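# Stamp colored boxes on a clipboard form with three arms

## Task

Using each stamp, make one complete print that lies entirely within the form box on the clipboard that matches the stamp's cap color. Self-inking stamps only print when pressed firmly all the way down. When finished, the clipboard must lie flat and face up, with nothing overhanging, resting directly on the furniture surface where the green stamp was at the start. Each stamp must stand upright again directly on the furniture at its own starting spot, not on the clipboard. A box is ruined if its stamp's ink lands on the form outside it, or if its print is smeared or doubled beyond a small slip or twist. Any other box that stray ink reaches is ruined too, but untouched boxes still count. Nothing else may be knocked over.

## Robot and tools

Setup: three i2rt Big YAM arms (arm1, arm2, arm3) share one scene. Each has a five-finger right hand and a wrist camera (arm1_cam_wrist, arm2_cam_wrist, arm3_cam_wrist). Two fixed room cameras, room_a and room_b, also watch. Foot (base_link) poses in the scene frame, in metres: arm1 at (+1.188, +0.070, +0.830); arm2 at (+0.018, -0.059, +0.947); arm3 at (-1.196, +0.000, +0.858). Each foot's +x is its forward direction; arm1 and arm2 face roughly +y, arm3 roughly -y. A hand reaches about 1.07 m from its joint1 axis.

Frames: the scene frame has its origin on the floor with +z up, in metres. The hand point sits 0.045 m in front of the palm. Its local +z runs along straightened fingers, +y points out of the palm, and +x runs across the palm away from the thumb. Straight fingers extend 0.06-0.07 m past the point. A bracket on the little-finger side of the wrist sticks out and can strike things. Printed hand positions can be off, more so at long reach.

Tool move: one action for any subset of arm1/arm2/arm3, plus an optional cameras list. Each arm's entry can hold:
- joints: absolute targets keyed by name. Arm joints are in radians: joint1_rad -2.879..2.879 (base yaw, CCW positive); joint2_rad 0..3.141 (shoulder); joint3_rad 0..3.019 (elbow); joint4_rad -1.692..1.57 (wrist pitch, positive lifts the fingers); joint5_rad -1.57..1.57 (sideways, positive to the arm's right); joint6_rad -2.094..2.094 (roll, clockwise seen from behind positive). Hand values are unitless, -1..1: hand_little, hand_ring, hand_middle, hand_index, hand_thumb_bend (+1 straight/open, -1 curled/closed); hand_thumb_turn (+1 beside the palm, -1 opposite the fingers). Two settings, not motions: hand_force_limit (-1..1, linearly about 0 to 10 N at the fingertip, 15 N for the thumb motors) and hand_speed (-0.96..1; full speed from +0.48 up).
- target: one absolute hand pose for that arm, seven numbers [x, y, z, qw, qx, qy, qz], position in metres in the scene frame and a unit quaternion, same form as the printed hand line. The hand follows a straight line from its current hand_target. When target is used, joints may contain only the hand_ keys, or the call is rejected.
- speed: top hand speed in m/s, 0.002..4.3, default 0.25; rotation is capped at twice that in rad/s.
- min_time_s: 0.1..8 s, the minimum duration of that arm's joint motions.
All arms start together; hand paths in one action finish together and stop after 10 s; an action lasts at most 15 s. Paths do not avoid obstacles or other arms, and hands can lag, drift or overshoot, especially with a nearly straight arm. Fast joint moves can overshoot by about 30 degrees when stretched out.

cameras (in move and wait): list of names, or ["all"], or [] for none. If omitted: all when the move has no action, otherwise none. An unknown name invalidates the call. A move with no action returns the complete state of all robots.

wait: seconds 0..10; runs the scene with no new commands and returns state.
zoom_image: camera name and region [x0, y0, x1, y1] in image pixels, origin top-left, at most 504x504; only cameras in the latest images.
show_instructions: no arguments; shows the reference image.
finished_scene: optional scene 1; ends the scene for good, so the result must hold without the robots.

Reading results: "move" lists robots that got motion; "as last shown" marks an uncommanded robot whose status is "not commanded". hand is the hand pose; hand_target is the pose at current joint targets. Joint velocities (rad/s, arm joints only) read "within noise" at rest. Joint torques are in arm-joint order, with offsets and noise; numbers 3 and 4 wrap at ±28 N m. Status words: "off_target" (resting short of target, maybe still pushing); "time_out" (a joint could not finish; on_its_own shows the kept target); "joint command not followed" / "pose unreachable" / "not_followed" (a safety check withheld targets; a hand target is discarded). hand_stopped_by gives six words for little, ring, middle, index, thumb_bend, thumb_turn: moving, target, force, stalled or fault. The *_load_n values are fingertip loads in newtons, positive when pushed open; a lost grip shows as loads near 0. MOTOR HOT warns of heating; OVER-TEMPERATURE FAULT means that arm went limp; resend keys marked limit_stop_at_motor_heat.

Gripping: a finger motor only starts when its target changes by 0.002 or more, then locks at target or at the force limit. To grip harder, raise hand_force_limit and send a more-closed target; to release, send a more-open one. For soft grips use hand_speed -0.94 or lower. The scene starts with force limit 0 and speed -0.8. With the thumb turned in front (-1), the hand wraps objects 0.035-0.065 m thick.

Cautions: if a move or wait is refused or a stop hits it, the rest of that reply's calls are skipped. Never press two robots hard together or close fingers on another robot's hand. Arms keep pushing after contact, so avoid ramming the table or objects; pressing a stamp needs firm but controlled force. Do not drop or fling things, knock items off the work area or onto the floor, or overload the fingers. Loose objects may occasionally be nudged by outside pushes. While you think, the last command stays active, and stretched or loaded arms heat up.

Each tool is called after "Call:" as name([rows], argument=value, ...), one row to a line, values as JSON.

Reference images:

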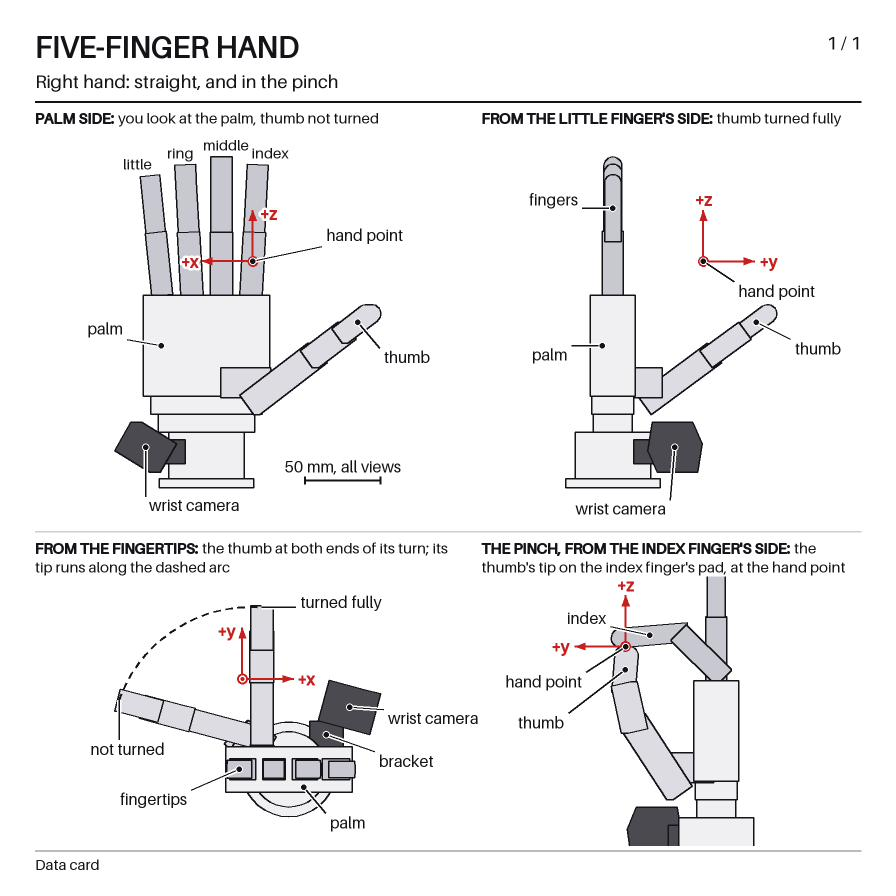

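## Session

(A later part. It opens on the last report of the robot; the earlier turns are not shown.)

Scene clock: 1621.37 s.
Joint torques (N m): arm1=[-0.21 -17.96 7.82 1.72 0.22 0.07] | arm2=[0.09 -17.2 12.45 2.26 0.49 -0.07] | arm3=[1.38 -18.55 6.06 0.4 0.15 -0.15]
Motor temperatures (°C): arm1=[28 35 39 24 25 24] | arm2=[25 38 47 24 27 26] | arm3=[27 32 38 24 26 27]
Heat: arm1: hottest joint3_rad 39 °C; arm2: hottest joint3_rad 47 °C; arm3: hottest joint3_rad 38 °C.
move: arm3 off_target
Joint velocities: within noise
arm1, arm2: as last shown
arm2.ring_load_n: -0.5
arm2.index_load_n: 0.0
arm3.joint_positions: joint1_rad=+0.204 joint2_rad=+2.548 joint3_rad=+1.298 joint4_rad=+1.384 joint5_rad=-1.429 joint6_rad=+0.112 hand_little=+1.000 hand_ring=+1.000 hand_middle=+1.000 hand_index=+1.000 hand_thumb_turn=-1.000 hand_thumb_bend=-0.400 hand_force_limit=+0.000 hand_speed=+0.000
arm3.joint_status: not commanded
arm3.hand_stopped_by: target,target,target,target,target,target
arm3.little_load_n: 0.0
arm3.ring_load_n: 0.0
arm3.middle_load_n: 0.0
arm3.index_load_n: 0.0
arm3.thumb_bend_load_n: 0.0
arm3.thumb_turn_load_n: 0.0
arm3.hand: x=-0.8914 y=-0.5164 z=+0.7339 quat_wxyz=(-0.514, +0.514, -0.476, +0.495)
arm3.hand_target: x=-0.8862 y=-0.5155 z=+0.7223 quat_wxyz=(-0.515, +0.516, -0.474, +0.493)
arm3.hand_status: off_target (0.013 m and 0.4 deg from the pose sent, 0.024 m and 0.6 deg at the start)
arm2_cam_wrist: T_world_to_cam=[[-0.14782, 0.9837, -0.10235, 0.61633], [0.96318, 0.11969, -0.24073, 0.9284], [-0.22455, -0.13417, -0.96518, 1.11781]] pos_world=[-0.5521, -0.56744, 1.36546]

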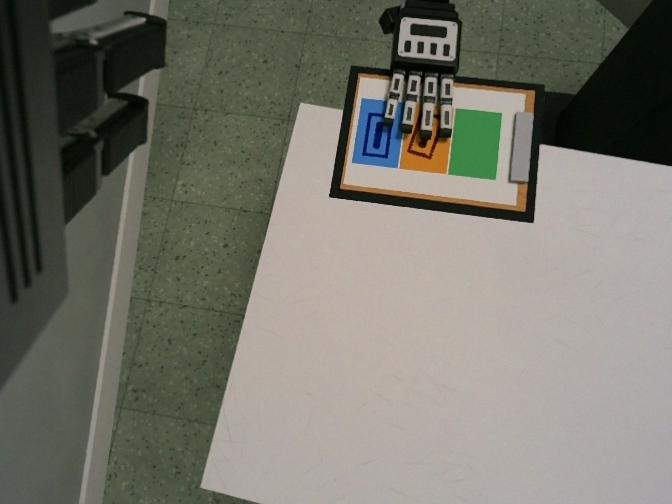

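Call:
move(arm3={"target": [-0.925, -0.514, 0.735, 0.5146, -0.5165, 0.4747, -0.4933], "speed": 0.05})

Call:
move(arm3={"target": [-0.928, -0.514, 0.714, 0.5146, -0.5165, 0.4747, -0.4933], "speed": 0.04})

Call:
move(arm3={"target": [-0.900, -0.515, 0.714, 0.5146, -0.5165, 0.4747, -0.4933], "speed": 0.04}, cameras=["arm2_cam_wrist", "arm3_cam_wrist"])

Call:
zoom_image(camera="arm2_cam_wrist", region=[320, 0, 560, 240])

Scene clock: 1624.70 s.
Joint torques (N m): arm1=[-0.73 -18.37 7.76 1.66 0.22 0.04] | arm2=[-0.15 -17.26 12.48 2.14 0.49 -0.07] | arm3=[0.03 -20.48 4.14 0.99 -0.02 0.08]
Motor temperatures (°C): arm1=[28 35 39 24 25 24] | arm2=[25 38 48 24 27 26] | arm3=[27 32 38 24 26 27]
Heat: arm1: hottest joint3_rad 39 °C; arm2: hottest joint3_rad 48 °C; arm3: hottest joint3_rad 38 °C.
move: arm3 done
Joint velocities: within noise
arm1, arm2: as last shown
arm2.ring_load_n: 0.0
arm2.index_load_n: -0.5
arm3.joint_positions: joint1_rad=+0.153 joint2_rad=+2.548 joint3_rad=+1.282 joint4_rad=+1.443 joint5_rad=-1.490 joint6_rad=+0.152 hand_little=+1.000 hand_ring=+1.000 hand_middle=+1.000 hand_index=+1.000 hand_thumb_turn=-1.000 hand_thumb_bend=-0.400 hand_force_limit=+0.000 hand_speed=+0.000
arm3.joint_status: not commanded
arm3.hand_stopped_by: target,target,target,target,target,target
arm3.little_load_n: 0.0
arm3.ring_load_n: 0.0
arm3.middle_load_n: 0.0
arm3.index_load_n: 0.0
arm3.thumb_bend_load_n: 0.5
arm3.thumb_turn_load_n: 0.0
arm3.hand: x=-0.9215 y=-0.5133 z=+0.7341 quat_wxyz=(-0.514, +0.518, -0.474, +0.492)
arm3.hand_target: x=-0.9250 y=-0.5140 z=+0.7351 quat_wxyz=(-0.514, +0.517, -0.475, +0.493)
arm3.hand_status: done (0.004 m and 0.3 deg from the pose sent, 0.034 m and 0.4 deg at the start)
pictures: none

Scene clock: 1626.07 s.
Joint torques (N m): arm1=[-1.03 -18.26 7.75 1.66 0.23 0.05] | arm2=[0.5 -17.26 12.36 2.24 0.5 -0.04] | arm3=[-0.26 -18.02 5.75 1.07 0.07 0.06]
Motor temperatures (°C): arm1=[28 35 39 24 25 24] | arm2=[25 38 48 24 27 26] | arm3=[27 32 38 24 26 27]
Heat: arm1: hottest joint3_rad 39 °C; arm2: hottest joint3_rad 48 °C; arm3: hottest joint3_rad 38 °C.
move: arm3 off_target
Joint velocities: within noise
arm1, arm2: as last shown
arm2.index_load_n: 0.0
arm3.joint_positions: joint1_rad=+0.152 joint2_rad=+2.568 joint3_rad=+1.289 joint4_rad=+1.460 joint5_rad=-1.497 joint6_rad=+0.152 hand_little=+1.000 hand_ring=+1.000 hand_middle=+1.000 hand_index=+1.000 hand_thumb_turn=-1.000 hand_thumb_bend=-0.400 hand_force_limit=+0.000 hand_speed=+0.000
arm3.joint_status: not commanded
arm3.hand_stopped_by: target,target,target,target,target,target
arm3.little_load_n: -0.5
arm3.ring_load_n: 0.0
arm3.middle_load_n: 0.0
arm3.index_load_n: 0.0
arm3.thumb_bend_load_n: 0.0
arm3.thumb_turn_load_n: 0.0
arm3.hand: x=-0.9225 y=-0.5109 z=+0.7257 quat_wxyz=(-0.514, +0.521, -0.471, +0.492)
arm3.hand_target: x=-0.9280 y=-0.5135 z=+0.7142 quat_wxyz=(-0.514, +0.517, -0.475, +0.493)
arm3.hand_status: off_target (0.013 m and 0.7 deg from the pose sent, 0.021 m and 0.3 deg at the start)
pictures: none

Scene clock: 1627.33 s.
Joint torques (N m): arm1=[-1.08 -18.14 7.77 1.73 0.2 0.08] | arm2=[-0.15 -17.14 12.49 2.35 0.5 -0.1] | arm3=[1.61 -18.43 5.79 0.31 0.17 -0.17]
Motor temperatures (°C): arm1=[28 35 39 24 25 24] | arm2=[25 38 48 24 27 26] | arm3=[27 32 38 24 26 27]
Heat: arm1: hottest joint3_rad 39 °C; arm2: hottest joint3_rad 48 °C; arm3: hottest joint3_rad 38 °C.
move: arm3 off_target
Joint velocities: within noise
arm1, arm2: as last shown
arm1.thumb_bend_load_n: -0.5
arm3.joint_positions: joint1_rad=+0.177 joint2_rad=+2.569 joint3_rad=+1.303 joint4_rad=+1.428 joint5_rad=-1.453 joint6_rad=+0.139 hand_little=+1.000 hand_ring=+1.000 hand_middle=+1.000 hand_index=+1.000 hand_thumb_turn=-1.000 hand_thumb_bend=-0.400 hand_force_limit=+0.000 hand_speed=+0.000
arm3.joint_status: not commanded
arm3.hand_stopped_by: target,target,target,target,target,target
arm3.little_load_n: 0.0
arm3.ring_load_n: 0.0
arm3.middle_load_n: 0.0
arm3.index_load_n: 0.0
arm3.thumb_bend_load_n: 0.0
arm3.thumb_turn_load_n: 0.0
arm3.hand: x=-0.9066 y=-0.5172 z=+0.7269 quat_wxyz=(-0.512, +0.514, -0.476, +0.497)
arm3.hand_target: x=-0.9002 y=-0.5145 z=+0.7143 quat_wxyz=(-0.515, +0.516, -0.474, +0.493)
arm3.hand_status: off_target (0.015 m and 0.6 deg from the pose sent, 0.026 m and 0.7 deg at the start)
arm2_cam_wrist: T_world_to_cam=[[-0.14782, 0.9837, -0.10235, 0.61633], [0.96318, 0.11969, -0.24073, 0.9284], [-0.22455, -0.13417, -0.96518, 1.11781]] pos_world=[-0.5521, -0.56744, 1.36546]
arm3_cam_wrist: T_world_to_cam=[[0.01791, -0.34747, -0.93752, 0.51064], [-0.56035, 0.77308, -0.29724, 0.10789], [0.82806, 0.53067, -0.18086, 1.26913]] pos_world=[-0.99961, -0.57945, 0.74033]

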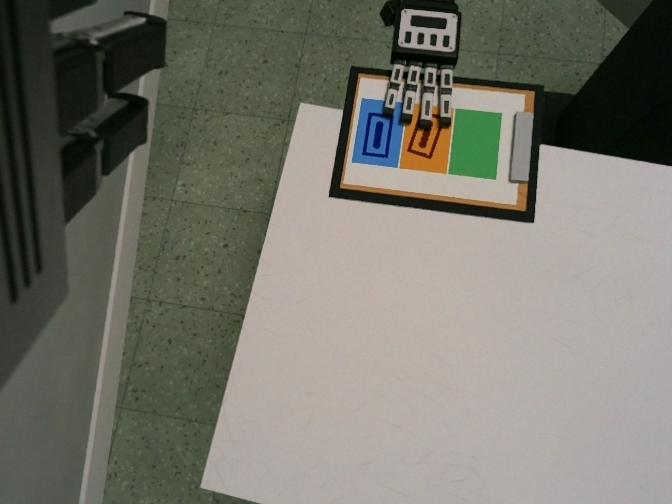

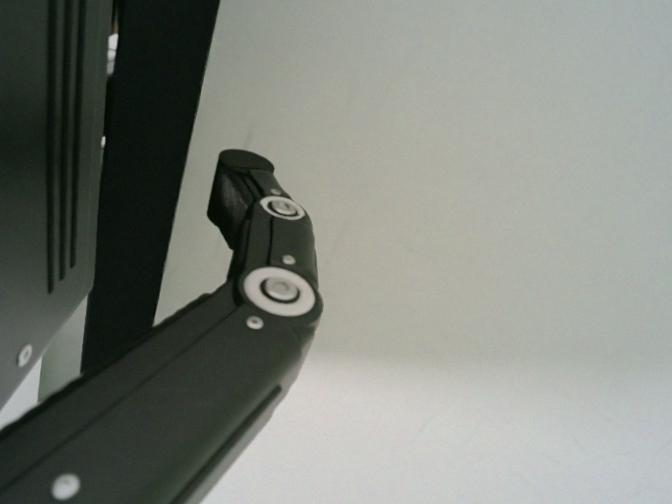

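Scaled by 2.100 from the camera's image (finer frame: 960x720).

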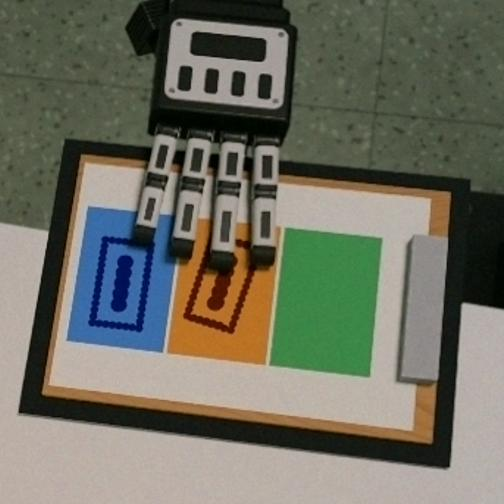

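Call:
move(arm3={"target": [-0.892, -0.515, 0.712, 0.5146, -0.5165, 0.4747, -0.4933], "speed": 0.04, "joints": {"hand_thumb_bend": -0.6}}, cameras=["arm2_cam_wrist", "arm3_cam_wrist"])

Call:
zoom_image(camera="arm2_cam_wrist", region=[320, 0, 560, 240])

Scene clock: 1629.23 s.
Joint torques (N m): arm1=[-0.85 -18.14 7.8 1.7 0.21 0.04] | arm2=[-0.15 -17.49 12.4 2.03 0.49 -0.08] | arm3=[1.9 -18.26 5.86 0.35 0.18 -0.16]
Motor temperatures (°C): arm1=[28 35 39 24 25 24] | arm2=[25 38 48 24 27 26] | arm3=[27 32 38 24 26 27]
Heat: arm1: hottest joint3_rad 39 °C; arm2: hottest joint3_rad 48 °C; arm3: hottest joint3_rad 38 °C.
move: arm3 off_target
Joint velocities: within noise
arm1, arm2: as last shown
arm1.index_load_n: 0.5
arm1.thumb_bend_load_n: 0.0
arm2.middle_load_n: 0.5
arm3.joint_positions: joint1_rad=+0.187 joint2_rad=+2.569 joint3_rad=+1.308 joint4_rad=+1.411 joint5_rad=-1.440 joint6_rad=+0.125 hand_little=+1.000 hand_ring=+1.000 hand_middle=+1.000 hand_index=+1.000 hand_thumb_turn=-1.000 hand_thumb_bend=-0.600 hand_force_limit=+0.000 hand_speed=+0.000
arm3.joint_status: all done
arm3.hand_stopped_by: target,target,target,target,target,target
arm3.little_load_n: 0.0
arm3.ring_load_n: 0.0
arm3.middle_load_n: 0.0
arm3.index_load_n: 0.0
arm3.thumb_bend_load_n: 0.0
arm3.thumb_turn_load_n: 0.0
arm3.hand: x=-0.9004 y=-0.5186 z=+0.7265 quat_wxyz=(-0.512, +0.514, -0.476, +0.498)
arm3.hand_target: x=-0.8925 y=-0.5145 z=+0.7124 quat_wxyz=(-0.515, +0.516, -0.474, +0.493)
arm3.hand_status: off_target (0.017 m and 0.7 deg from the pose sent, 0.021 m and 0.6 deg at the start)
arm2_cam_wrist: T_world_to_cam=[[-0.14782, 0.9837, -0.10235, 0.61633], [0.96318, 0.11969, -0.24073, 0.9284], [-0.22455, -0.13417, -0.96518, 1.11781]] pos_world=[-0.5521, -0.56744, 1.36546]
arm3_cam_wrist: T_world_to_cam=[[0.01747, -0.34883, -0.93702, 0.50817], [-0.55804, 0.77422, -0.29862, 0.11598], [0.82963, 0.52811, -0.18114, 1.26495]] pos_world=[-0.9936, -0.58056, 0.73993]

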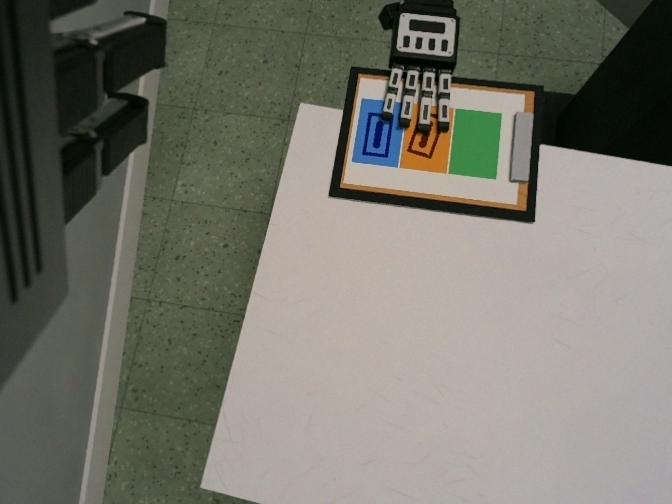

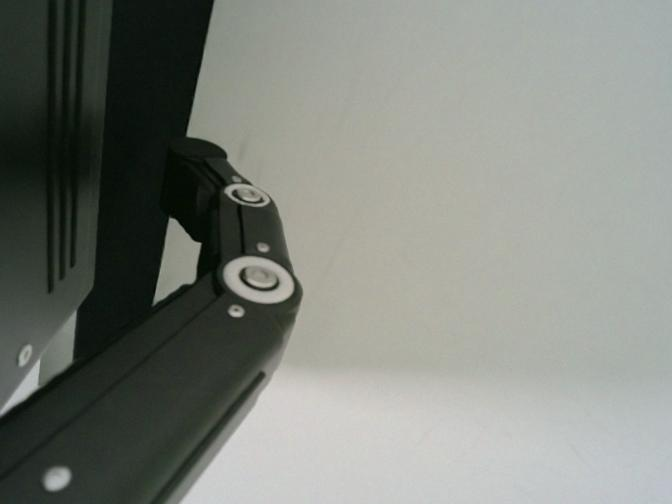

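Scaled by 2.100 from the camera's image (finer frame: 960x720).

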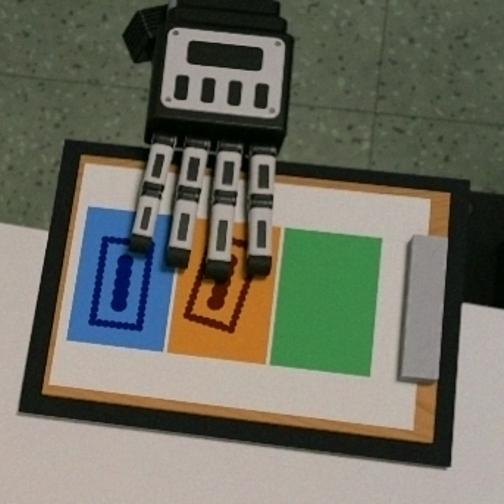

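Call:
move(arm3={"target": [-0.890, -0.515, 0.722, 0.5146, -0.5165, 0.4747, -0.4933], "speed": 0.03})

Call:
move(arm3={"joints": {"hand_thumb_bend": -0.98, "hand_force_limit": 0.8, "hand_speed": -0.85}}, cameras=["arm2_cam_wrist", "arm3_cam_wrist", "room_a"])

Call:
zoom_image(camera="arm2_cam_wrist", region=[320, 0, 560, 240])

Scene clock: 1631.87 s.
Joint torques (N m): arm1=[-0.97 -18.2 7.8 1.7 0.22 0.04] | arm2=[0.38 -16.91 12.48 2.18 0.5 -0.08] | arm3=[2.14 -20.31 4.74 0.2 0.31 -0.2]
Motor temperatures (°C): arm1=[28 35 39 24 25 24] | arm2=[25 38 48 24 27 26] | arm3=[27 32 37 24 26 27]
Heat: arm1: hottest joint3_rad 39 °C; arm2: hottest joint3_rad 48 °C; arm3: hottest joint3_rad 37 °C.
move: arm3 off_target
Joint velocities: within noise
arm1, arm2: as last shown
arm1.index_load_n: 0.0
arm2.middle_load_n: 0.0
arm3.joint_positions: joint1_rad=+0.188 joint2_rad=+2.569 joint3_rad=+1.308 joint4_rad=+1.400 joint5_rad=-1.439 joint6_rad=+0.123 hand_little=+1.000 hand_ring=+1.000 hand_middle=+1.000 hand_index=+1.000 hand_thumb_turn=-1.000 hand_thumb_bend=-0.600 hand_force_limit=+0.000 hand_speed=+0.000
arm3.joint_status: not commanded
arm3.hand_stopped_by: target,target,target,target,target,target
arm3.little_load_n: 0.0
arm3.ring_load_n: 0.0
arm3.middle_load_n: 0.0
arm3.index_load_n: 0.5
arm3.thumb_bend_load_n: 0.5
arm3.thumb_turn_load_n: 0.0
arm3.hand: x=-0.9002 y=-0.5182 z=+0.7257 quat_wxyz=(-0.514, +0.512, -0.479, +0.495)
arm3.hand_target: x=-0.8902 y=-0.5148 z=+0.7221 quat_wxyz=(-0.515, +0.516, -0.474, +0.493)
arm3.hand_status: off_target (0.011 m and 0.8 deg from the pose sent, 0.012 m and 0.7 deg at the start)
pictures: none

Scene clock: 1633.63 s.
Joint torques (N m): arm1=[-0.91 -18.14 7.72 1.69 0.22 0.1] | arm2=[0.03 -16.73 12.46 2.19 0.5 -0.07] | arm3=[2.14 -20.19 4.75 0.31 0.33 -0.24]
Motor temperatures (°C): arm1=[28 35 39 24 25 24] | arm2=[25 38 48 24 27 26] | arm3=[27 32 37 24 26 27]
Heat: arm1: hottest joint3_rad 39 °C; arm2: hottest joint3_rad 48 °C; arm3: hottest joint3_rad 37 °C.
move: arm3 off_target
Joint velocities: within noise
arm1.joint_positions: joint1_rad=+0.733 joint2_rad=+1.666 joint3_rad=+1.869 joint4_rad=-1.366 joint5_rad=+0.359 joint6_rad=-0.626 hand_little=+1.000 hand_ring=+1.000 hand_middle=+1.000 hand_index=+1.000 hand_thumb_turn=+1.000 hand_thumb_bend=+1.000 hand_force_limit=+0.000 hand_speed=-0.300
arm1.joint_status: not commanded
arm1.hand_stopped_by: target,target,target,target,target,target
arm1.little_load_n: 0.0
arm1.ring_load_n: 0.0
arm1.middle_load_n: 0.0
arm1.index_load_n: 0.0
arm1.thumb_bend_load_n: 0.0
arm1.thumb_turn_load_n: 0.0
arm1.hand: x=+0.8474 y=+0.4976 z=+1.1448 quat_wxyz=(-0.210, +0.748, +0.608, +0.163)
arm1.hand_target: x=+0.8500 y=+0.4999 z=+1.1500 quat_wxyz=(-0.219, +0.746, +0.607, +0.163)
arm1.hand_status: not commanded
arm2.joint_positions: joint1_rad=+2.377 joint2_rad=+2.371 joint3_rad=+2.876 joint4_rad=-1.335 joint5_rad=+0.380 joint6_rad=-0.757 hand_little=+1.000 hand_ring=+1.000 hand_middle=+1.000 hand_index=+1.000 hand_thumb_turn=+1.000 hand_thumb_bend=+1.000 hand_force_limit=+0.800 hand_speed=+0.200
arm2.joint_status: not commanded
arm2.hand_stopped_by: target,target,target,target,target,target
arm2.little_load_n: 0.0
arm2.ring_load_n: 0.0
arm2.middle_load_n: 0.0
arm2.index_load_n: 0.0
arm2.thumb_bend_load_n: 0.0
arm2.thumb_turn_load_n: 0.0
arm2.hand: x=-0.5779 y=-0.5881 z=+1.2575 quat_wxyz=(-0.373, +0.057, +0.915, -0.145)
arm2.hand_target: x=-0.5780 y=-0.5981 z=+1.2794 quat_wxyz=(-0.392, +0.054, +0.903, -0.167)
arm2.hand_status: not commanded
arm3.joint_positions: joint1_rad=+0.188 joint2_rad=+2.568 joint3_rad=+1.308 joint4_rad=+1.397 joint5_rad=-1.440 joint6_rad=+0.129 hand_little=+1.000 hand_ring=+1.000 hand_middle=+1.000 hand_index=+1.000 hand_thumb_turn=-1.000 hand_thumb_bend=-0.846 hand_force_limit=+0.800 hand_speed=-0.850
arm3.joint_status: hand_thumb_bend off_target (ended at -0.846, target -0.980); the others done
arm3.hand_stopped_by: target,target,target,target,force,target
arm3.little_load_n: 0.0
arm3.ring_load_n: 0.0
arm3.middle_load_n: 0.0
arm3.index_load_n: 0.5
arm3.thumb_bend_load_n: 13.0
arm3.thumb_turn_load_n: 2.0
arm3.hand: x=-0.9000 y=-0.5179 z=+0.7264 quat_wxyz=(-0.515, +0.510, -0.480, +0.493)
arm3.hand_target: x=-0.8901 y=-0.5148 z=+0.7221 quat_wxyz=(-0.515, +0.516, -0.474, +0.494)
arm3.hand_status: not commanded
arm2_cam_wrist: T_world_to_cam=[[-0.14782, 0.9837, -0.10235, 0.61633], [0.96318, 0.11969, -0.24073, 0.9284], [-0.22455, -0.13417, -0.96518, 1.11781]] pos_world=[-0.5521, -0.56744, 1.36546]
arm3_cam_wrist: T_world_to_cam=[[0.01534, -0.33322, -0.94272, 0.51867], [-0.55945, 0.77858, -0.28431, 0.10616], [0.82872, 0.53177, -0.17447, 1.26054]] pos_world=[-0.9932, -0.58014, 0.73907]

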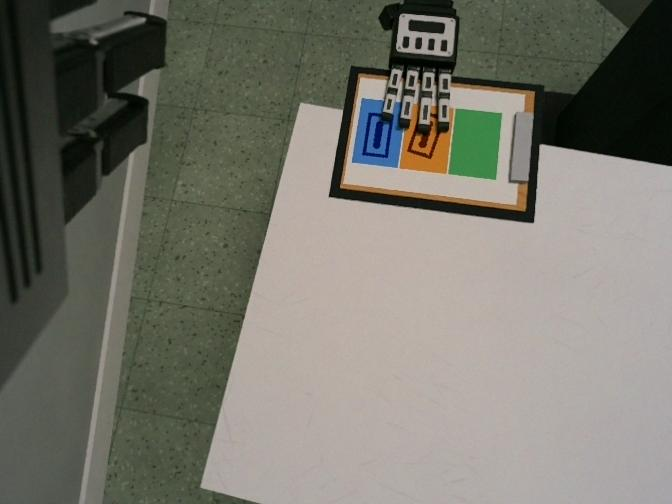

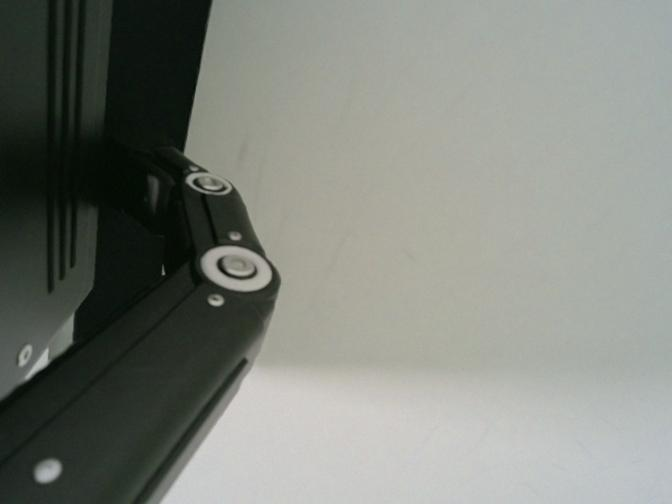

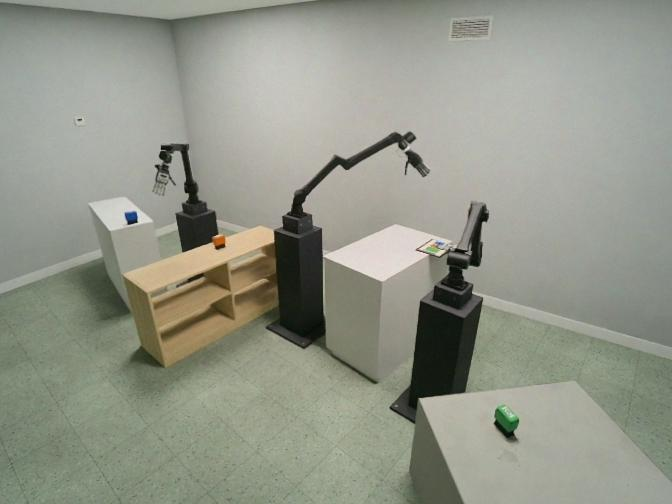

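Scaled by 2.100 from the camera's image (finer frame: 960x720).

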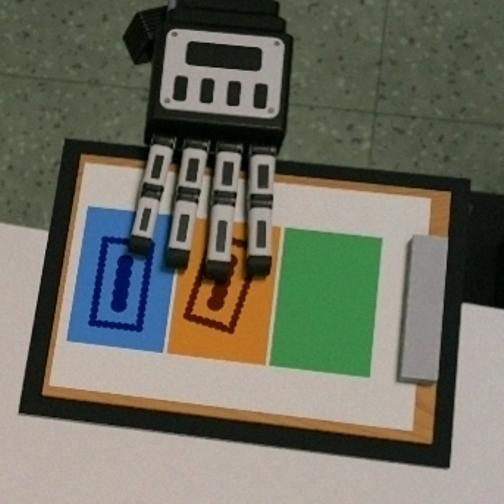

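Call:
move(arm3={"joints": {"hand_thumb_bend": -0.4, "hand_speed": -0.5}})

Call:
move(arm3={"target": [-0.905, -0.505, 0.740, 0.5146, -0.5165, 0.4747, -0.4933], "speed": 0.05})

Call:
move(arm3={"target": [-0.905, -0.492, 0.718, 0.5146, -0.5165, 0.4747, -0.4933], "speed": 0.05})

Call:
move(arm3={"target": [-0.893, -0.493, 0.716, 0.5146, -0.5165, 0.4747, -0.4933], "speed": 0.04}, cameras=["arm2_cam_wrist", "arm3_cam_wrist"])

Call:
zoom_image(camera="arm2_cam_wrist", region=[320, 0, 560, 240])

Scene clock: 1636.07 s.
Joint torques (N m): arm1=[-0.5 -18.14 7.65 1.74 0.25 0.04] | arm2=[0.32 -16.73 12.45 2.14 0.51 -0.09] | arm3=[1.96 -20.13 4.74 0.32 0.15 -0.17]
Motor temperatures (°C): arm1=[28 35 39 24 25 24] | arm2=[25 38 48 24 27 26] | arm3=[27 32 37 24 26 27]
Heat: arm1: hottest joint3_rad 39 °C; arm2: hottest joint3_rad 48 °C; arm3: hottest joint3_rad 37 °C.
move: arm3 done
Joint velocities: within noise
arm1, arm2: as last shown
arm3.joint_positions: joint1_rad=+0.190 joint2_rad=+2.568 joint3_rad=+1.308 joint4_rad=+1.397 joint5_rad=-1.436 joint6_rad=+0.121 hand_little=+1.000 hand_ring=+1.000 hand_middle=+1.000 hand_index=+1.000 hand_thumb_turn=-1.000 hand_thumb_bend=-0.400 hand_force_limit=+0.800 hand_speed=-0.500
arm3.joint_status: all done
arm3.hand_stopped_by: target,target,target,target,target,target
arm3.little_load_n: 0.0
arm3.ring_load_n: 0.0
arm3.middle_load_n: 0.0
arm3.index_load_n: 0.0
arm3.thumb_bend_load_n: 0.0
arm3.thumb_turn_load_n: 0.0
arm3.hand: x=-0.8988 y=-0.5186 z=+0.7263 quat_wxyz=(-0.513, +0.511, -0.479, +0.496)
arm3.hand_target: x=-0.8903 y=-0.5149 z=+0.7221 quat_wxyz=(-0.515, +0.516, -0.474, +0.494)
arm3.hand_status: not commanded
pictures: none

Scene clock: 1637.10 s.
Joint torques (N m): arm1=[-0.67 -18.2 7.75 1.66 0.24 0.06] | arm2=[0.32 -16.67 12.37 2.13 0.53 -0.1] | arm3=[0.09 -21.77 3.7 1.07 -0.07 -0.07]
Motor temperatures (°C): arm1=[28 35 39 24 25 24] | arm2=[25 38 48 24 27 26] | arm3=[27 32 37 24 26 27]
Heat: arm1: hottest joint3_rad 39 °C; arm2: hottest joint3_rad 48 °C; arm3: hottest joint3_rad 37 °C.
move: arm3 off_target
Joint velocities: within noise
arm1, arm2: as last shown
arm3.joint_positions: joint1_rad=+0.190 joint2_rad=+2.542 joint3_rad=+1.253 joint4_rad=+1.399 joint5_rad=-1.453 joint6_rad=+0.121 hand_little=+1.000 hand_ring=+1.000 hand_middle=+1.000 hand_index=+1.000 hand_thumb_turn=-1.000 hand_thumb_bend=-0.400 hand_force_limit=+0.800 hand_speed=-0.500
arm3.joint_status: not commanded
arm3.hand_stopped_by: target,target,target,target,target,target
arm3.little_load_n: 0.0
arm3.ring_load_n: 0.0
arm3.middle_load_n: 0.0
arm3.index_load_n: -0.5
arm3.thumb_bend_load_n: 0.0
arm3.thumb_turn_load_n: 0.0
arm3.hand: x=-0.9025 y=-0.4998 z=+0.7302 quat_wxyz=(-0.522, +0.510, -0.483, +0.483)
arm3.hand_target: x=-0.9050 y=-0.5051 z=+0.7399 quat_wxyz=(-0.514, +0.516, -0.475, +0.493)
arm3.hand_status: off_target (0.011 m and 1.9 deg from the pose sent, 0.020 m and 0.8 deg at the start)
pictures: none

Scene clock: 1638.27 s.
Joint torques (N m): arm1=[-0.56 -17.9 7.69 1.73 0.23 0.06] | arm2=[-0.44 -17.55 12.45 2.14 0.48 -0.06] | arm3=[0.44 -18.14 3.67 1.1 0.12 -0.1]
Motor temperatures (°C): arm1=[28 35 39 24 25 24] | arm2=[25 38 48 24 27 26] | arm3=[27 32 37 24 26 27]
Heat: arm1: hottest joint3_rad 39 °C; arm2: hottest joint3_rad 48 °C; arm3: hottest joint3_rad 37 °C.
move: arm3 off_target
Joint velocities: within noise
arm1, arm2: as last shown
arm2.middle_load_n: 0.5
arm3.joint_positions: joint1_rad=+0.190 joint2_rad=+2.541 joint3_rad=+1.242 joint4_rad=+1.441 joint5_rad=-1.453 joint6_rad=+0.114 hand_little=+1.000 hand_ring=+1.000 hand_middle=+1.000 hand_index=+1.000 hand_thumb_turn=-1.000 hand_thumb_bend=-0.400 hand_force_limit=+0.800 hand_speed=-0.500
arm3.joint_status: not commanded
arm3.hand_stopped_by: target,target,target,target,target,target
arm3.little_load_n: 0.0
arm3.ring_load_n: 0.0
arm3.middle_load_n: 0.0
arm3.index_load_n: 0.0
arm3.thumb_bend_load_n: 0.0
arm3.thumb_turn_load_n: 0.0
arm3.hand: x=-0.9030 y=-0.4975 z=+0.7309 quat_wxyz=(-0.514, +0.518, -0.472, +0.494)
arm3.hand_target: x=-0.9051 y=-0.4919 z=+0.7184 quat_wxyz=(-0.514, +0.517, -0.475, +0.493)
arm3.hand_status: off_target (0.014 m and 0.4 deg from the pose sent, 0.015 m and 1.9 deg at the start)
pictures: none

Scene clock: 1639.23 s.
Joint torques (N m): arm1=[-0.91 -18.26 7.73 1.76 0.22 0.06] | arm2=[-0.38 -17.03 12.46 2.17 0.5 -0.05] | arm3=[1.67 -18.08 4.71 0.61 0.13 -0.14]
Motor temperatures (°C): arm1=[28 35 39 24 25 24] | arm2=[25 38 48 24 27 26] | arm3=[27 32 37 24 26 27]
Heat: arm1: hottest joint3_rad 39 °C; arm2: hottest joint3_rad 48 °C; arm3: hottest joint3_rad 37 °C.
move: arm3 off_target
Joint velocities: within noise
arm1, arm2: as last shown
arm2.middle_load_n: 0.0
arm3.joint_positions: joint1_rad=+0.197 joint2_rad=+2.547 joint3_rad=+1.242 joint4_rad=+1.441 joint5_rad=-1.432 joint6_rad=+0.110 hand_little=+1.000 hand_ring=+1.000 hand_middle=+1.000 hand_index=+1.000 hand_thumb_turn=-1.000 hand_thumb_bend=-0.400 hand_force_limit=+0.800 hand_speed=-0.500
arm3.joint_status: not commanded
arm3.hand_stopped_by: target,target,target,target,target,target
arm3.little_load_n: 0.0
arm3.ring_load_n: 0.0
arm3.middle_load_n: 0.0
arm3.index_load_n: 0.0
arm3.thumb_bend_load_n: 0.0
arm3.thumb_turn_load_n: 0.0
arm3.hand: x=-0.8991 y=-0.4982 z=+0.7284 quat_wxyz=(-0.512, +0.514, -0.476, +0.497)
arm3.hand_target: x=-0.8933 y=-0.4926 z=+0.7162 quat_wxyz=(-0.515, +0.516, -0.475, +0.493)
arm3.hand_status: off_target (0.015 m and 0.6 deg from the pose sent, 0.018 m and 0.4 deg at the start)
arm2_cam_wrist: T_world_to_cam=[[-0.14782, 0.9837, -0.10235, 0.61633], [0.96318, 0.11969, -0.24073, 0.9284], [-0.22455, -0.13417, -0.96518, 1.11781]] pos_world=[-0.5521, -0.56744, 1.36546]
arm3_cam_wrist: T_world_to_cam=[[0.01719, -0.34848, -0.93716, 0.51699], [-0.55968, 0.77334, -0.29783, 0.09897], [0.82853, 0.52963, -0.18174, 1.25368]] pos_world=[-0.9922, -0.56036, 0.74183]

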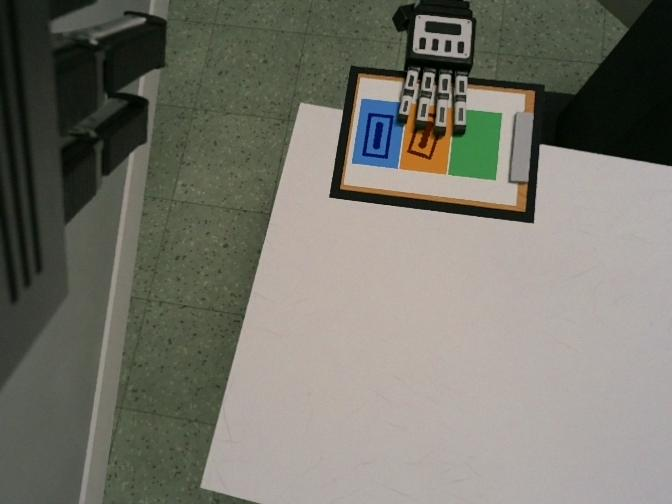

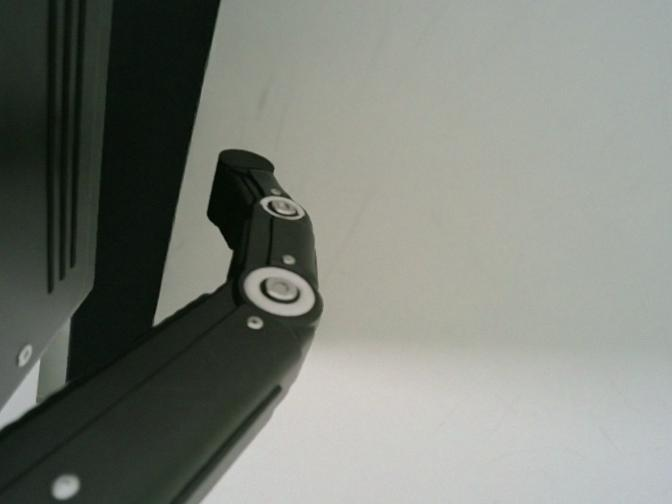

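Scaled by 2.100 from the camera's image (finer frame: 960x720).

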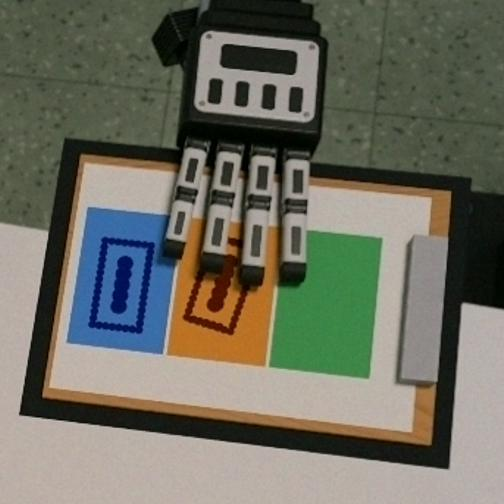

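Call:
move(arm3={"joints": {"hand_thumb_bend": -0.98, "hand_force_limit": 0.8, "hand_speed": -0.85}}, cameras=["arm2_cam_wrist", "arm3_cam_wrist"])

Scene clock: 1642.43 s.
Joint torques (N m): arm1=[-0.73 -18.08 7.77 1.73 0.23 0.06] | arm2=[0.03 -17.03 12.46 2.11 0.51 -0.05] | arm3=[1.67 -18.08 4.71 0.61 0.11 -0.14]
Motor temperatures (°C): arm1=[28 35 39 24 25 24] | arm2=[25 38 48 24 27 26] | arm3=[27 32 37 24 26 27]
Heat: arm1: hottest joint3_rad 39 °C; arm2: hottest joint3_rad 48 °C; arm3: hottest joint3_rad 37 °C.
move: arm3 off_target
Joint velocities: within noise
arm1, arm2: as last shown
arm3.joint_positions: joint1_rad=+0.197 joint2_rad=+2.548 joint3_rad=+1.242 joint4_rad=+1.441 joint5_rad=-1.432 joint6_rad=+0.110 hand_little=+1.000 hand_ring=+1.000 hand_middle=+1.000 hand_index=+1.000 hand_thumb_turn=-1.000 hand_thumb_bend=-0.841 hand_force_limit=+0.800 hand_speed=-0.850
arm3.joint_status: hand_thumb_bend off_target (ended at -0.841, target -0.980); the others done
arm3.hand_stopped_by: target,target,target,target,force,target
arm3.little_load_n: 0.0
arm3.ring_load_n: 0.0
arm3.middle_load_n: 0.0
arm3.index_load_n: 0.0
arm3.thumb_bend_load_n: 13.0
arm3.thumb_turn_load_n: 2.0
arm3.hand: x=-0.8991 y=-0.4981 z=+0.7280 quat_wxyz=(-0.512, +0.514, -0.476, +0.497)
arm3.hand_target: x=-0.8932 y=-0.4927 z=+0.7162 quat_wxyz=(-0.515, +0.516, -0.475, +0.493)
arm3.hand_status: not commanded
arm2_cam_wrist: T_world_to_cam=[[-0.14782, 0.9837, -0.10235, 0.61633], [0.96318, 0.11969, -0.24073, 0.9284], [-0.22455, -0.13417, -0.96518, 1.11781]] pos_world=[-0.5521, -0.56744, 1.36546]
arm3_cam_wrist: T_world_to_cam=[[0.0169, -0.34776, -0.93743, 0.51697], [-0.55911, 0.77399, -0.29721, 0.09925], [0.82892, 0.52915, -0.18136, 1.25338]] pos_world=[-0.9922, -0.56026, 0.74143]

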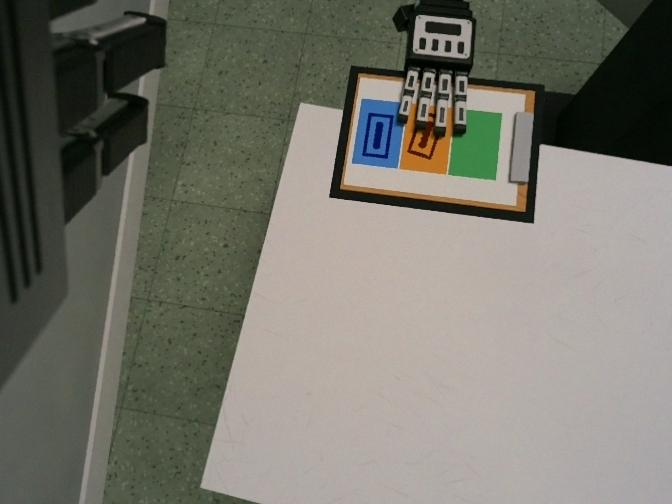

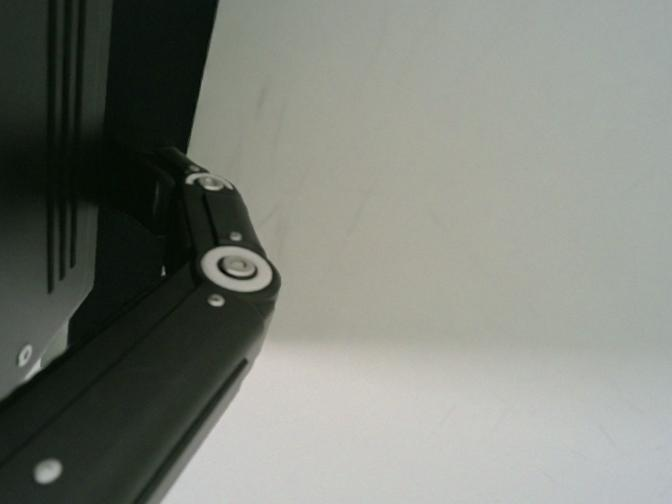

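Call:
move(arm3={"target": [-0.904, -0.493, 0.766, 0.4663, -0.5557, 0.5273, -0.4425], "speed": 0.06}, cameras=["arm2_cam_wrist"])

Call:
move(arm3={"target": [-0.905, -0.494, 0.795, 0.4161, -0.5942, 0.5639, -0.3949], "speed": 0.06}, cameras=["arm2_cam_wrist"])

Scene clock: 1673.27 s.
Joint torques (N m): arm1=[-0.79 -18.14 7.68 1.63 0.24 0.03] | arm2=[-0.09 -16.79 12.29 2.1 0.53 -0.06] | arm3=[1.67 -20.42 7.16 0.2 -0.64 -0.2]
Motor temperatures (°C): arm1=[28 35 39 24 25 24] | arm2=[25 39 49 24 27 26] | arm3=[27 32 36 24 26 27]
Heat: arm1: hottest joint3_rad 39 °C; arm2: hottest joint3_rad 49 °C; arm3: hottest joint3_rad 36 °C.
move: arm3 off_target
Joint velocities: within noise
arm1, arm2: as last shown
arm1.thumb_turn_load_n: 0.5
arm3.joint_positions: joint1_rad=+0.202 joint2_rad=+2.241 joint3_rad=+1.155 joint4_rad=+0.225 joint5_rad=-1.339 joint6_rad=-0.808 hand_little=+1.000 hand_ring=+1.000 hand_middle=+1.000 hand_index=+1.000 hand_thumb_turn=-1.000 hand_thumb_bend=-0.841 hand_force_limit=+0.800 hand_speed=-0.850
arm3.joint_status: not commanded
arm3.hand_stopped_by: target,target,target,target,force,target
arm3.little_load_n: 0.0
arm3.ring_load_n: 0.0
arm3.middle_load_n: 0.5
arm3.index_load_n: 0.0
arm3.thumb_bend_load_n: 8.0
arm3.thumb_turn_load_n: 1.0
arm3.hand: x=-0.9121 y=-0.4860 z=+0.7574 quat_wxyz=(-0.473, +0.543, -0.541, +0.435)
arm3.hand_target: x=-0.9040 y=-0.4928 z=+0.7662 quat_wxyz=(-0.466, +0.555, -0.527, +0.443)
arm3.hand_status: off_target (0.014 m and 2.4 deg from the pose sent, 0.039 m and 11.1 deg at the start)
arm2_cam_wrist: T_world_to_cam=[[-0.14782, 0.9837, -0.10235, 0.61633], [0.96318, 0.11969, -0.24073, 0.9284], [-0.22455, -0.13417, -0.96518, 1.11781]] pos_world=[-0.5521, -0.56744, 1.36546]

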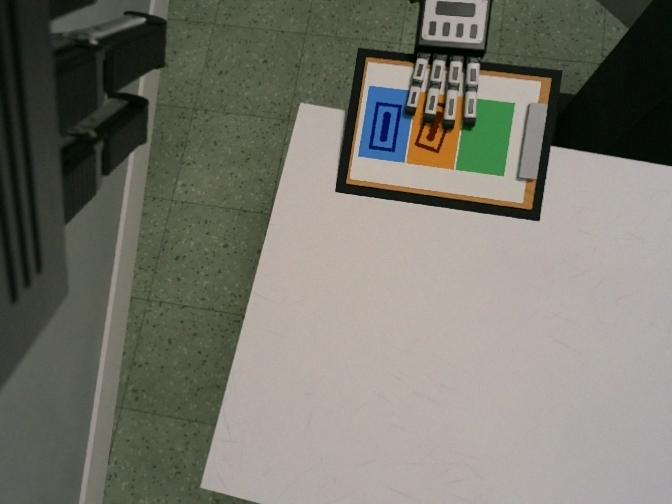

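Scene clock: 1675.47 s.
Joint torques (N m): arm1=[-1.03 -18.43 7.77 1.69 0.18 0.06] | arm2=[0.26 -16.91 12.53 2.24 0.51 -0.01] | arm3=[1.73 -19.9 8.43 0.01 -0.56 -0.22]
Motor temperatures (°C): arm1=[28 35 39 24 25 24] | arm2=[25 39 49 24 27 26] | arm3=[27 32 36 24 26 27]
Heat: arm1: hottest joint3_rad 39 °C; arm2: hottest joint3_rad 49 °C; arm3: hottest joint3_rad 36 °C.
move: arm3 off_target
Joint velocities: within noise
arm1, arm2: as last shown
arm1.thumb_turn_load_n: 0.0
arm3.joint_positions: joint1_rad=+0.234 joint2_rad=+2.114 joint3_rad=+1.197 joint4_rad=-0.194 joint5_rad=-1.182 joint6_rad=-1.036 hand_little=+1.000 hand_ring=+1.000 hand_middle=+1.000 hand_index=+1.000 hand_thumb_turn=-1.000 hand_thumb_bend=-0.841 hand_force_limit=+0.800 hand_speed=-0.850
arm3.joint_status: not commanded
arm3.hand_stopped_by: target,target,target,target,force,target
arm3.little_load_n: 0.0
arm3.ring_load_n: 0.0
arm3.middle_load_n: 0.0
arm3.index_load_n: 0.5
arm3.thumb_bend_load_n: 8.0
arm3.thumb_turn_load_n: 1.0
arm3.hand: x=-0.9130 y=-0.4864 z=+0.7867 quat_wxyz=(-0.424, +0.580, -0.578, +0.387)
arm3.hand_target: x=-0.9050 y=-0.4938 z=+0.7953 quat_wxyz=(-0.416, +0.594, -0.564, +0.395)
arm3.hand_status: off_target (0.014 m and 2.6 deg from the pose sent, 0.039 m and 10.2 deg at the start)
arm2_cam_wrist: T_world_to_cam=[[-0.14782, 0.9837, -0.10235, 0.61633], [0.96318, 0.11969, -0.24073, 0.9284], [-0.22455, -0.13417, -0.96518, 1.11781]] pos_world=[-0.5521, -0.56744, 1.36546]

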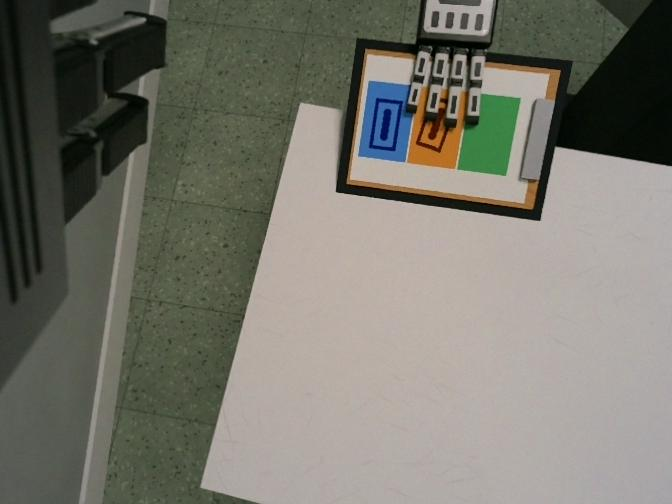

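Call:
move(arm3={"target": [-0.895, -0.496, 0.824, 0.3627, -0.6282, 0.5962, -0.3442], "speed": 0.06, "joints": {"hand_thumb_bend": -0.99}})

Call:
move(arm3={"target": [-0.885, -0.496, 0.852, 0.3066, -0.6574, 0.6239, -0.2909], "speed": 0.06}, cameras=["arm2_cam_wrist"])

Scene clock: 1678.23 s.
Joint torques (N m): arm1=[-0.79 -18.14 7.84 1.73 0.23 0.06] | arm2=[0.26 -17.08 12.49 2.22 0.5 -0.08] | arm3=[2.14 -19.31 9.95 0.1 -0.29 -0.21]
Motor temperatures (°C): arm1=[28 35 39 24 25 24] | arm2=[25 39 49 24 27 26] | arm3=[27 32 36 24 26 27]
Heat: arm1: hottest joint3_rad 39 °C; arm2: hottest joint3_rad 49 °C; arm3: hottest joint3_rad 36 °C.
move: arm3 off_target
Joint velocities: within noise
arm1.joint_positions: joint1_rad=+0.733 joint2_rad=+1.666 joint3_rad=+1.869 joint4_rad=-1.366 joint5_rad=+0.359 joint6_rad=-0.626 hand_little=+1.000 hand_ring=+1.000 hand_middle=+1.000 hand_index=+1.000 hand_thumb_turn=+1.000 hand_thumb_bend=+1.000 hand_force_limit=+0.000 hand_speed=-0.300
arm1.joint_status: not commanded
arm1.hand_stopped_by: target,target,target,target,target,target
arm1.little_load_n: 0.0
arm1.ring_load_n: 0.0
arm1.middle_load_n: 0.0
arm1.index_load_n: 0.0
arm1.thumb_bend_load_n: 0.0
arm1.thumb_turn_load_n: 0.0
arm1.hand: x=+0.8474 y=+0.4976 z=+1.1448 quat_wxyz=(-0.210, +0.748, +0.608, +0.163)
arm1.hand_target: x=+0.8500 y=+0.4999 z=+1.1500 quat_wxyz=(-0.219, +0.746, +0.607, +0.163)
arm1.hand_status: not commanded
arm2.joint_positions: joint1_rad=+2.377 joint2_rad=+2.371 joint3_rad=+2.876 joint4_rad=-1.335 joint5_rad=+0.380 joint6_rad=-0.757 hand_little=+1.000 hand_ring=+1.000 hand_middle=+1.000 hand_index=+1.000 hand_thumb_turn=+1.000 hand_thumb_bend=+1.000 hand_force_limit=+0.800 hand_speed=+0.200
arm2.joint_status: not commanded
arm2.hand_stopped_by: target,target,target,target,target,target
arm2.little_load_n: 0.0
arm2.ring_load_n: 0.0
arm2.middle_load_n: 0.0
arm2.index_load_n: 0.0
arm2.thumb_bend_load_n: 0.0
arm2.thumb_turn_load_n: 0.0
arm2.hand: x=-0.5779 y=-0.5881 z=+1.2575 quat_wxyz=(-0.373, +0.057, +0.915, -0.145)
arm2.hand_target: x=-0.5780 y=-0.5981 z=+1.2794 quat_wxyz=(-0.392, +0.054, +0.903, -0.167)
arm2.hand_status: not commanded
arm3.joint_positions: joint1_rad=+0.287 joint2_rad=+2.025 joint3_rad=+1.251 joint4_rad=-0.418 joint5_rad=-1.008 joint6_rad=-1.080 hand_little=+1.000 hand_ring=+1.000 hand_middle=+1.000 hand_index=+1.000 hand_thumb_turn=-1.000 hand_thumb_bend=-0.854 hand_force_limit=+0.800 hand_speed=-0.850
arm3.joint_status: hand_thumb_bend off_target (ended at -0.854, target -0.990)
arm3.hand_stopped_by: target,target,target,target,force,target
arm3.little_load_n: 0.0
arm3.ring_load_n: 0.0
arm3.middle_load_n: 0.0
arm3.index_load_n: 0.5
arm3.thumb_bend_load_n: 11.0
arm3.thumb_turn_load_n: 1.5
arm3.hand: x=-0.9061 y=-0.4875 z=+0.8163 quat_wxyz=(-0.373, +0.612, -0.611, +0.337)
arm3.hand_target: x=-0.8950 y=-0.4957 z=+0.8243 quat_wxyz=(-0.363, +0.628, -0.596, +0.345)
arm3.hand_status: off_target (0.016 m and 2.9 deg from the pose sent, 0.043 m and 10.5 deg at the start)
pictures: none

Scene clock: 1680.27 s.
Joint torques (N m): arm1=[-0.62 -18.26 7.68 1.77 0.23 0.07] | arm2=[-0.21 -17.03 12.44 2.1 0.5 -0.08] | arm3=[2.14 -19.19 10.73 0.1 -0.18 -0.23]
Motor temperatures (°C): arm1=[28 35 39 24 25 24] | arm2=[25 39 49 24 27 26] | arm3=[27 32 36 23 26 27]
Heat: arm1: hottest joint3_rad 39 °C; arm2: hottest joint3_rad 49 °C; arm3: hottest joint3_rad 36 °C.
move: arm3 off_target
Joint velocities: within noise
arm1, arm2: as last shown
arm2.thumb_bend_load_n: 0.5
arm3.joint_positions: joint1_rad=+0.352 joint2_rad=+1.968 joint3_rad=+1.329 joint4_rad=-0.602 joint5_rad=-0.829 joint6_rad=-1.082 hand_little=+1.000 hand_ring=+1.000 hand_middle=+1.000 hand_index=+1.000 hand_thumb_turn=-1.000 hand_thumb_bend=-0.854 hand_force_limit=+0.800 hand_speed=-0.850
arm3.joint_status: not commanded
arm3.hand_stopped_by: target,target,target,target,force,target
arm3.little_load_n: 0.0
arm3.ring_load_n: 0.0
arm3.middle_load_n: -0.5
arm3.index_load_n: 0.5
arm3.thumb_bend_load_n: 11.5
arm3.thumb_turn_load_n: 1.0
arm3.hand: x=-0.8962 y=-0.4884 z=+0.8444 quat_wxyz=(-0.317, +0.641, -0.639, +0.283)
arm3.hand_target: x=-0.8851 y=-0.4957 z=+0.8523 quat_wxyz=(-0.307, +0.657, -0.624, +0.291)
arm3.hand_status: off_target (0.016 m and 3.0 deg from the pose sent, 0.042 m and 10.7 deg at the start)
arm2_cam_wrist: T_world_to_cam=[[-0.14782, 0.9837, -0.10235, 0.61633], [0.96318, 0.11969, -0.24073, 0.9284], [-0.22455, -0.13417, -0.96518, 1.11781]] pos_world=[-0.5521, -0.56744, 1.36546]

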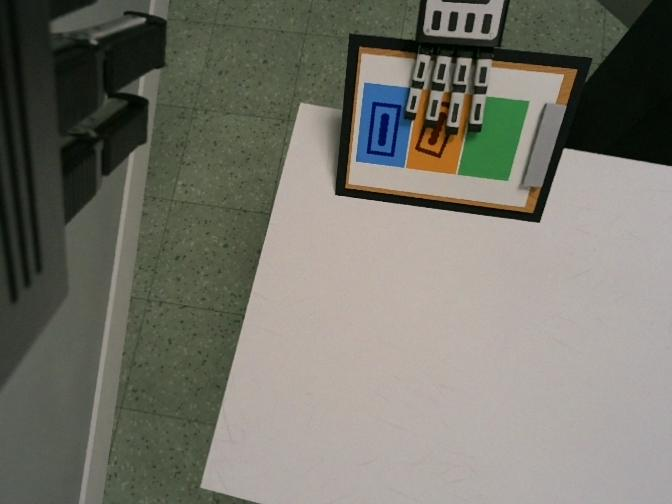

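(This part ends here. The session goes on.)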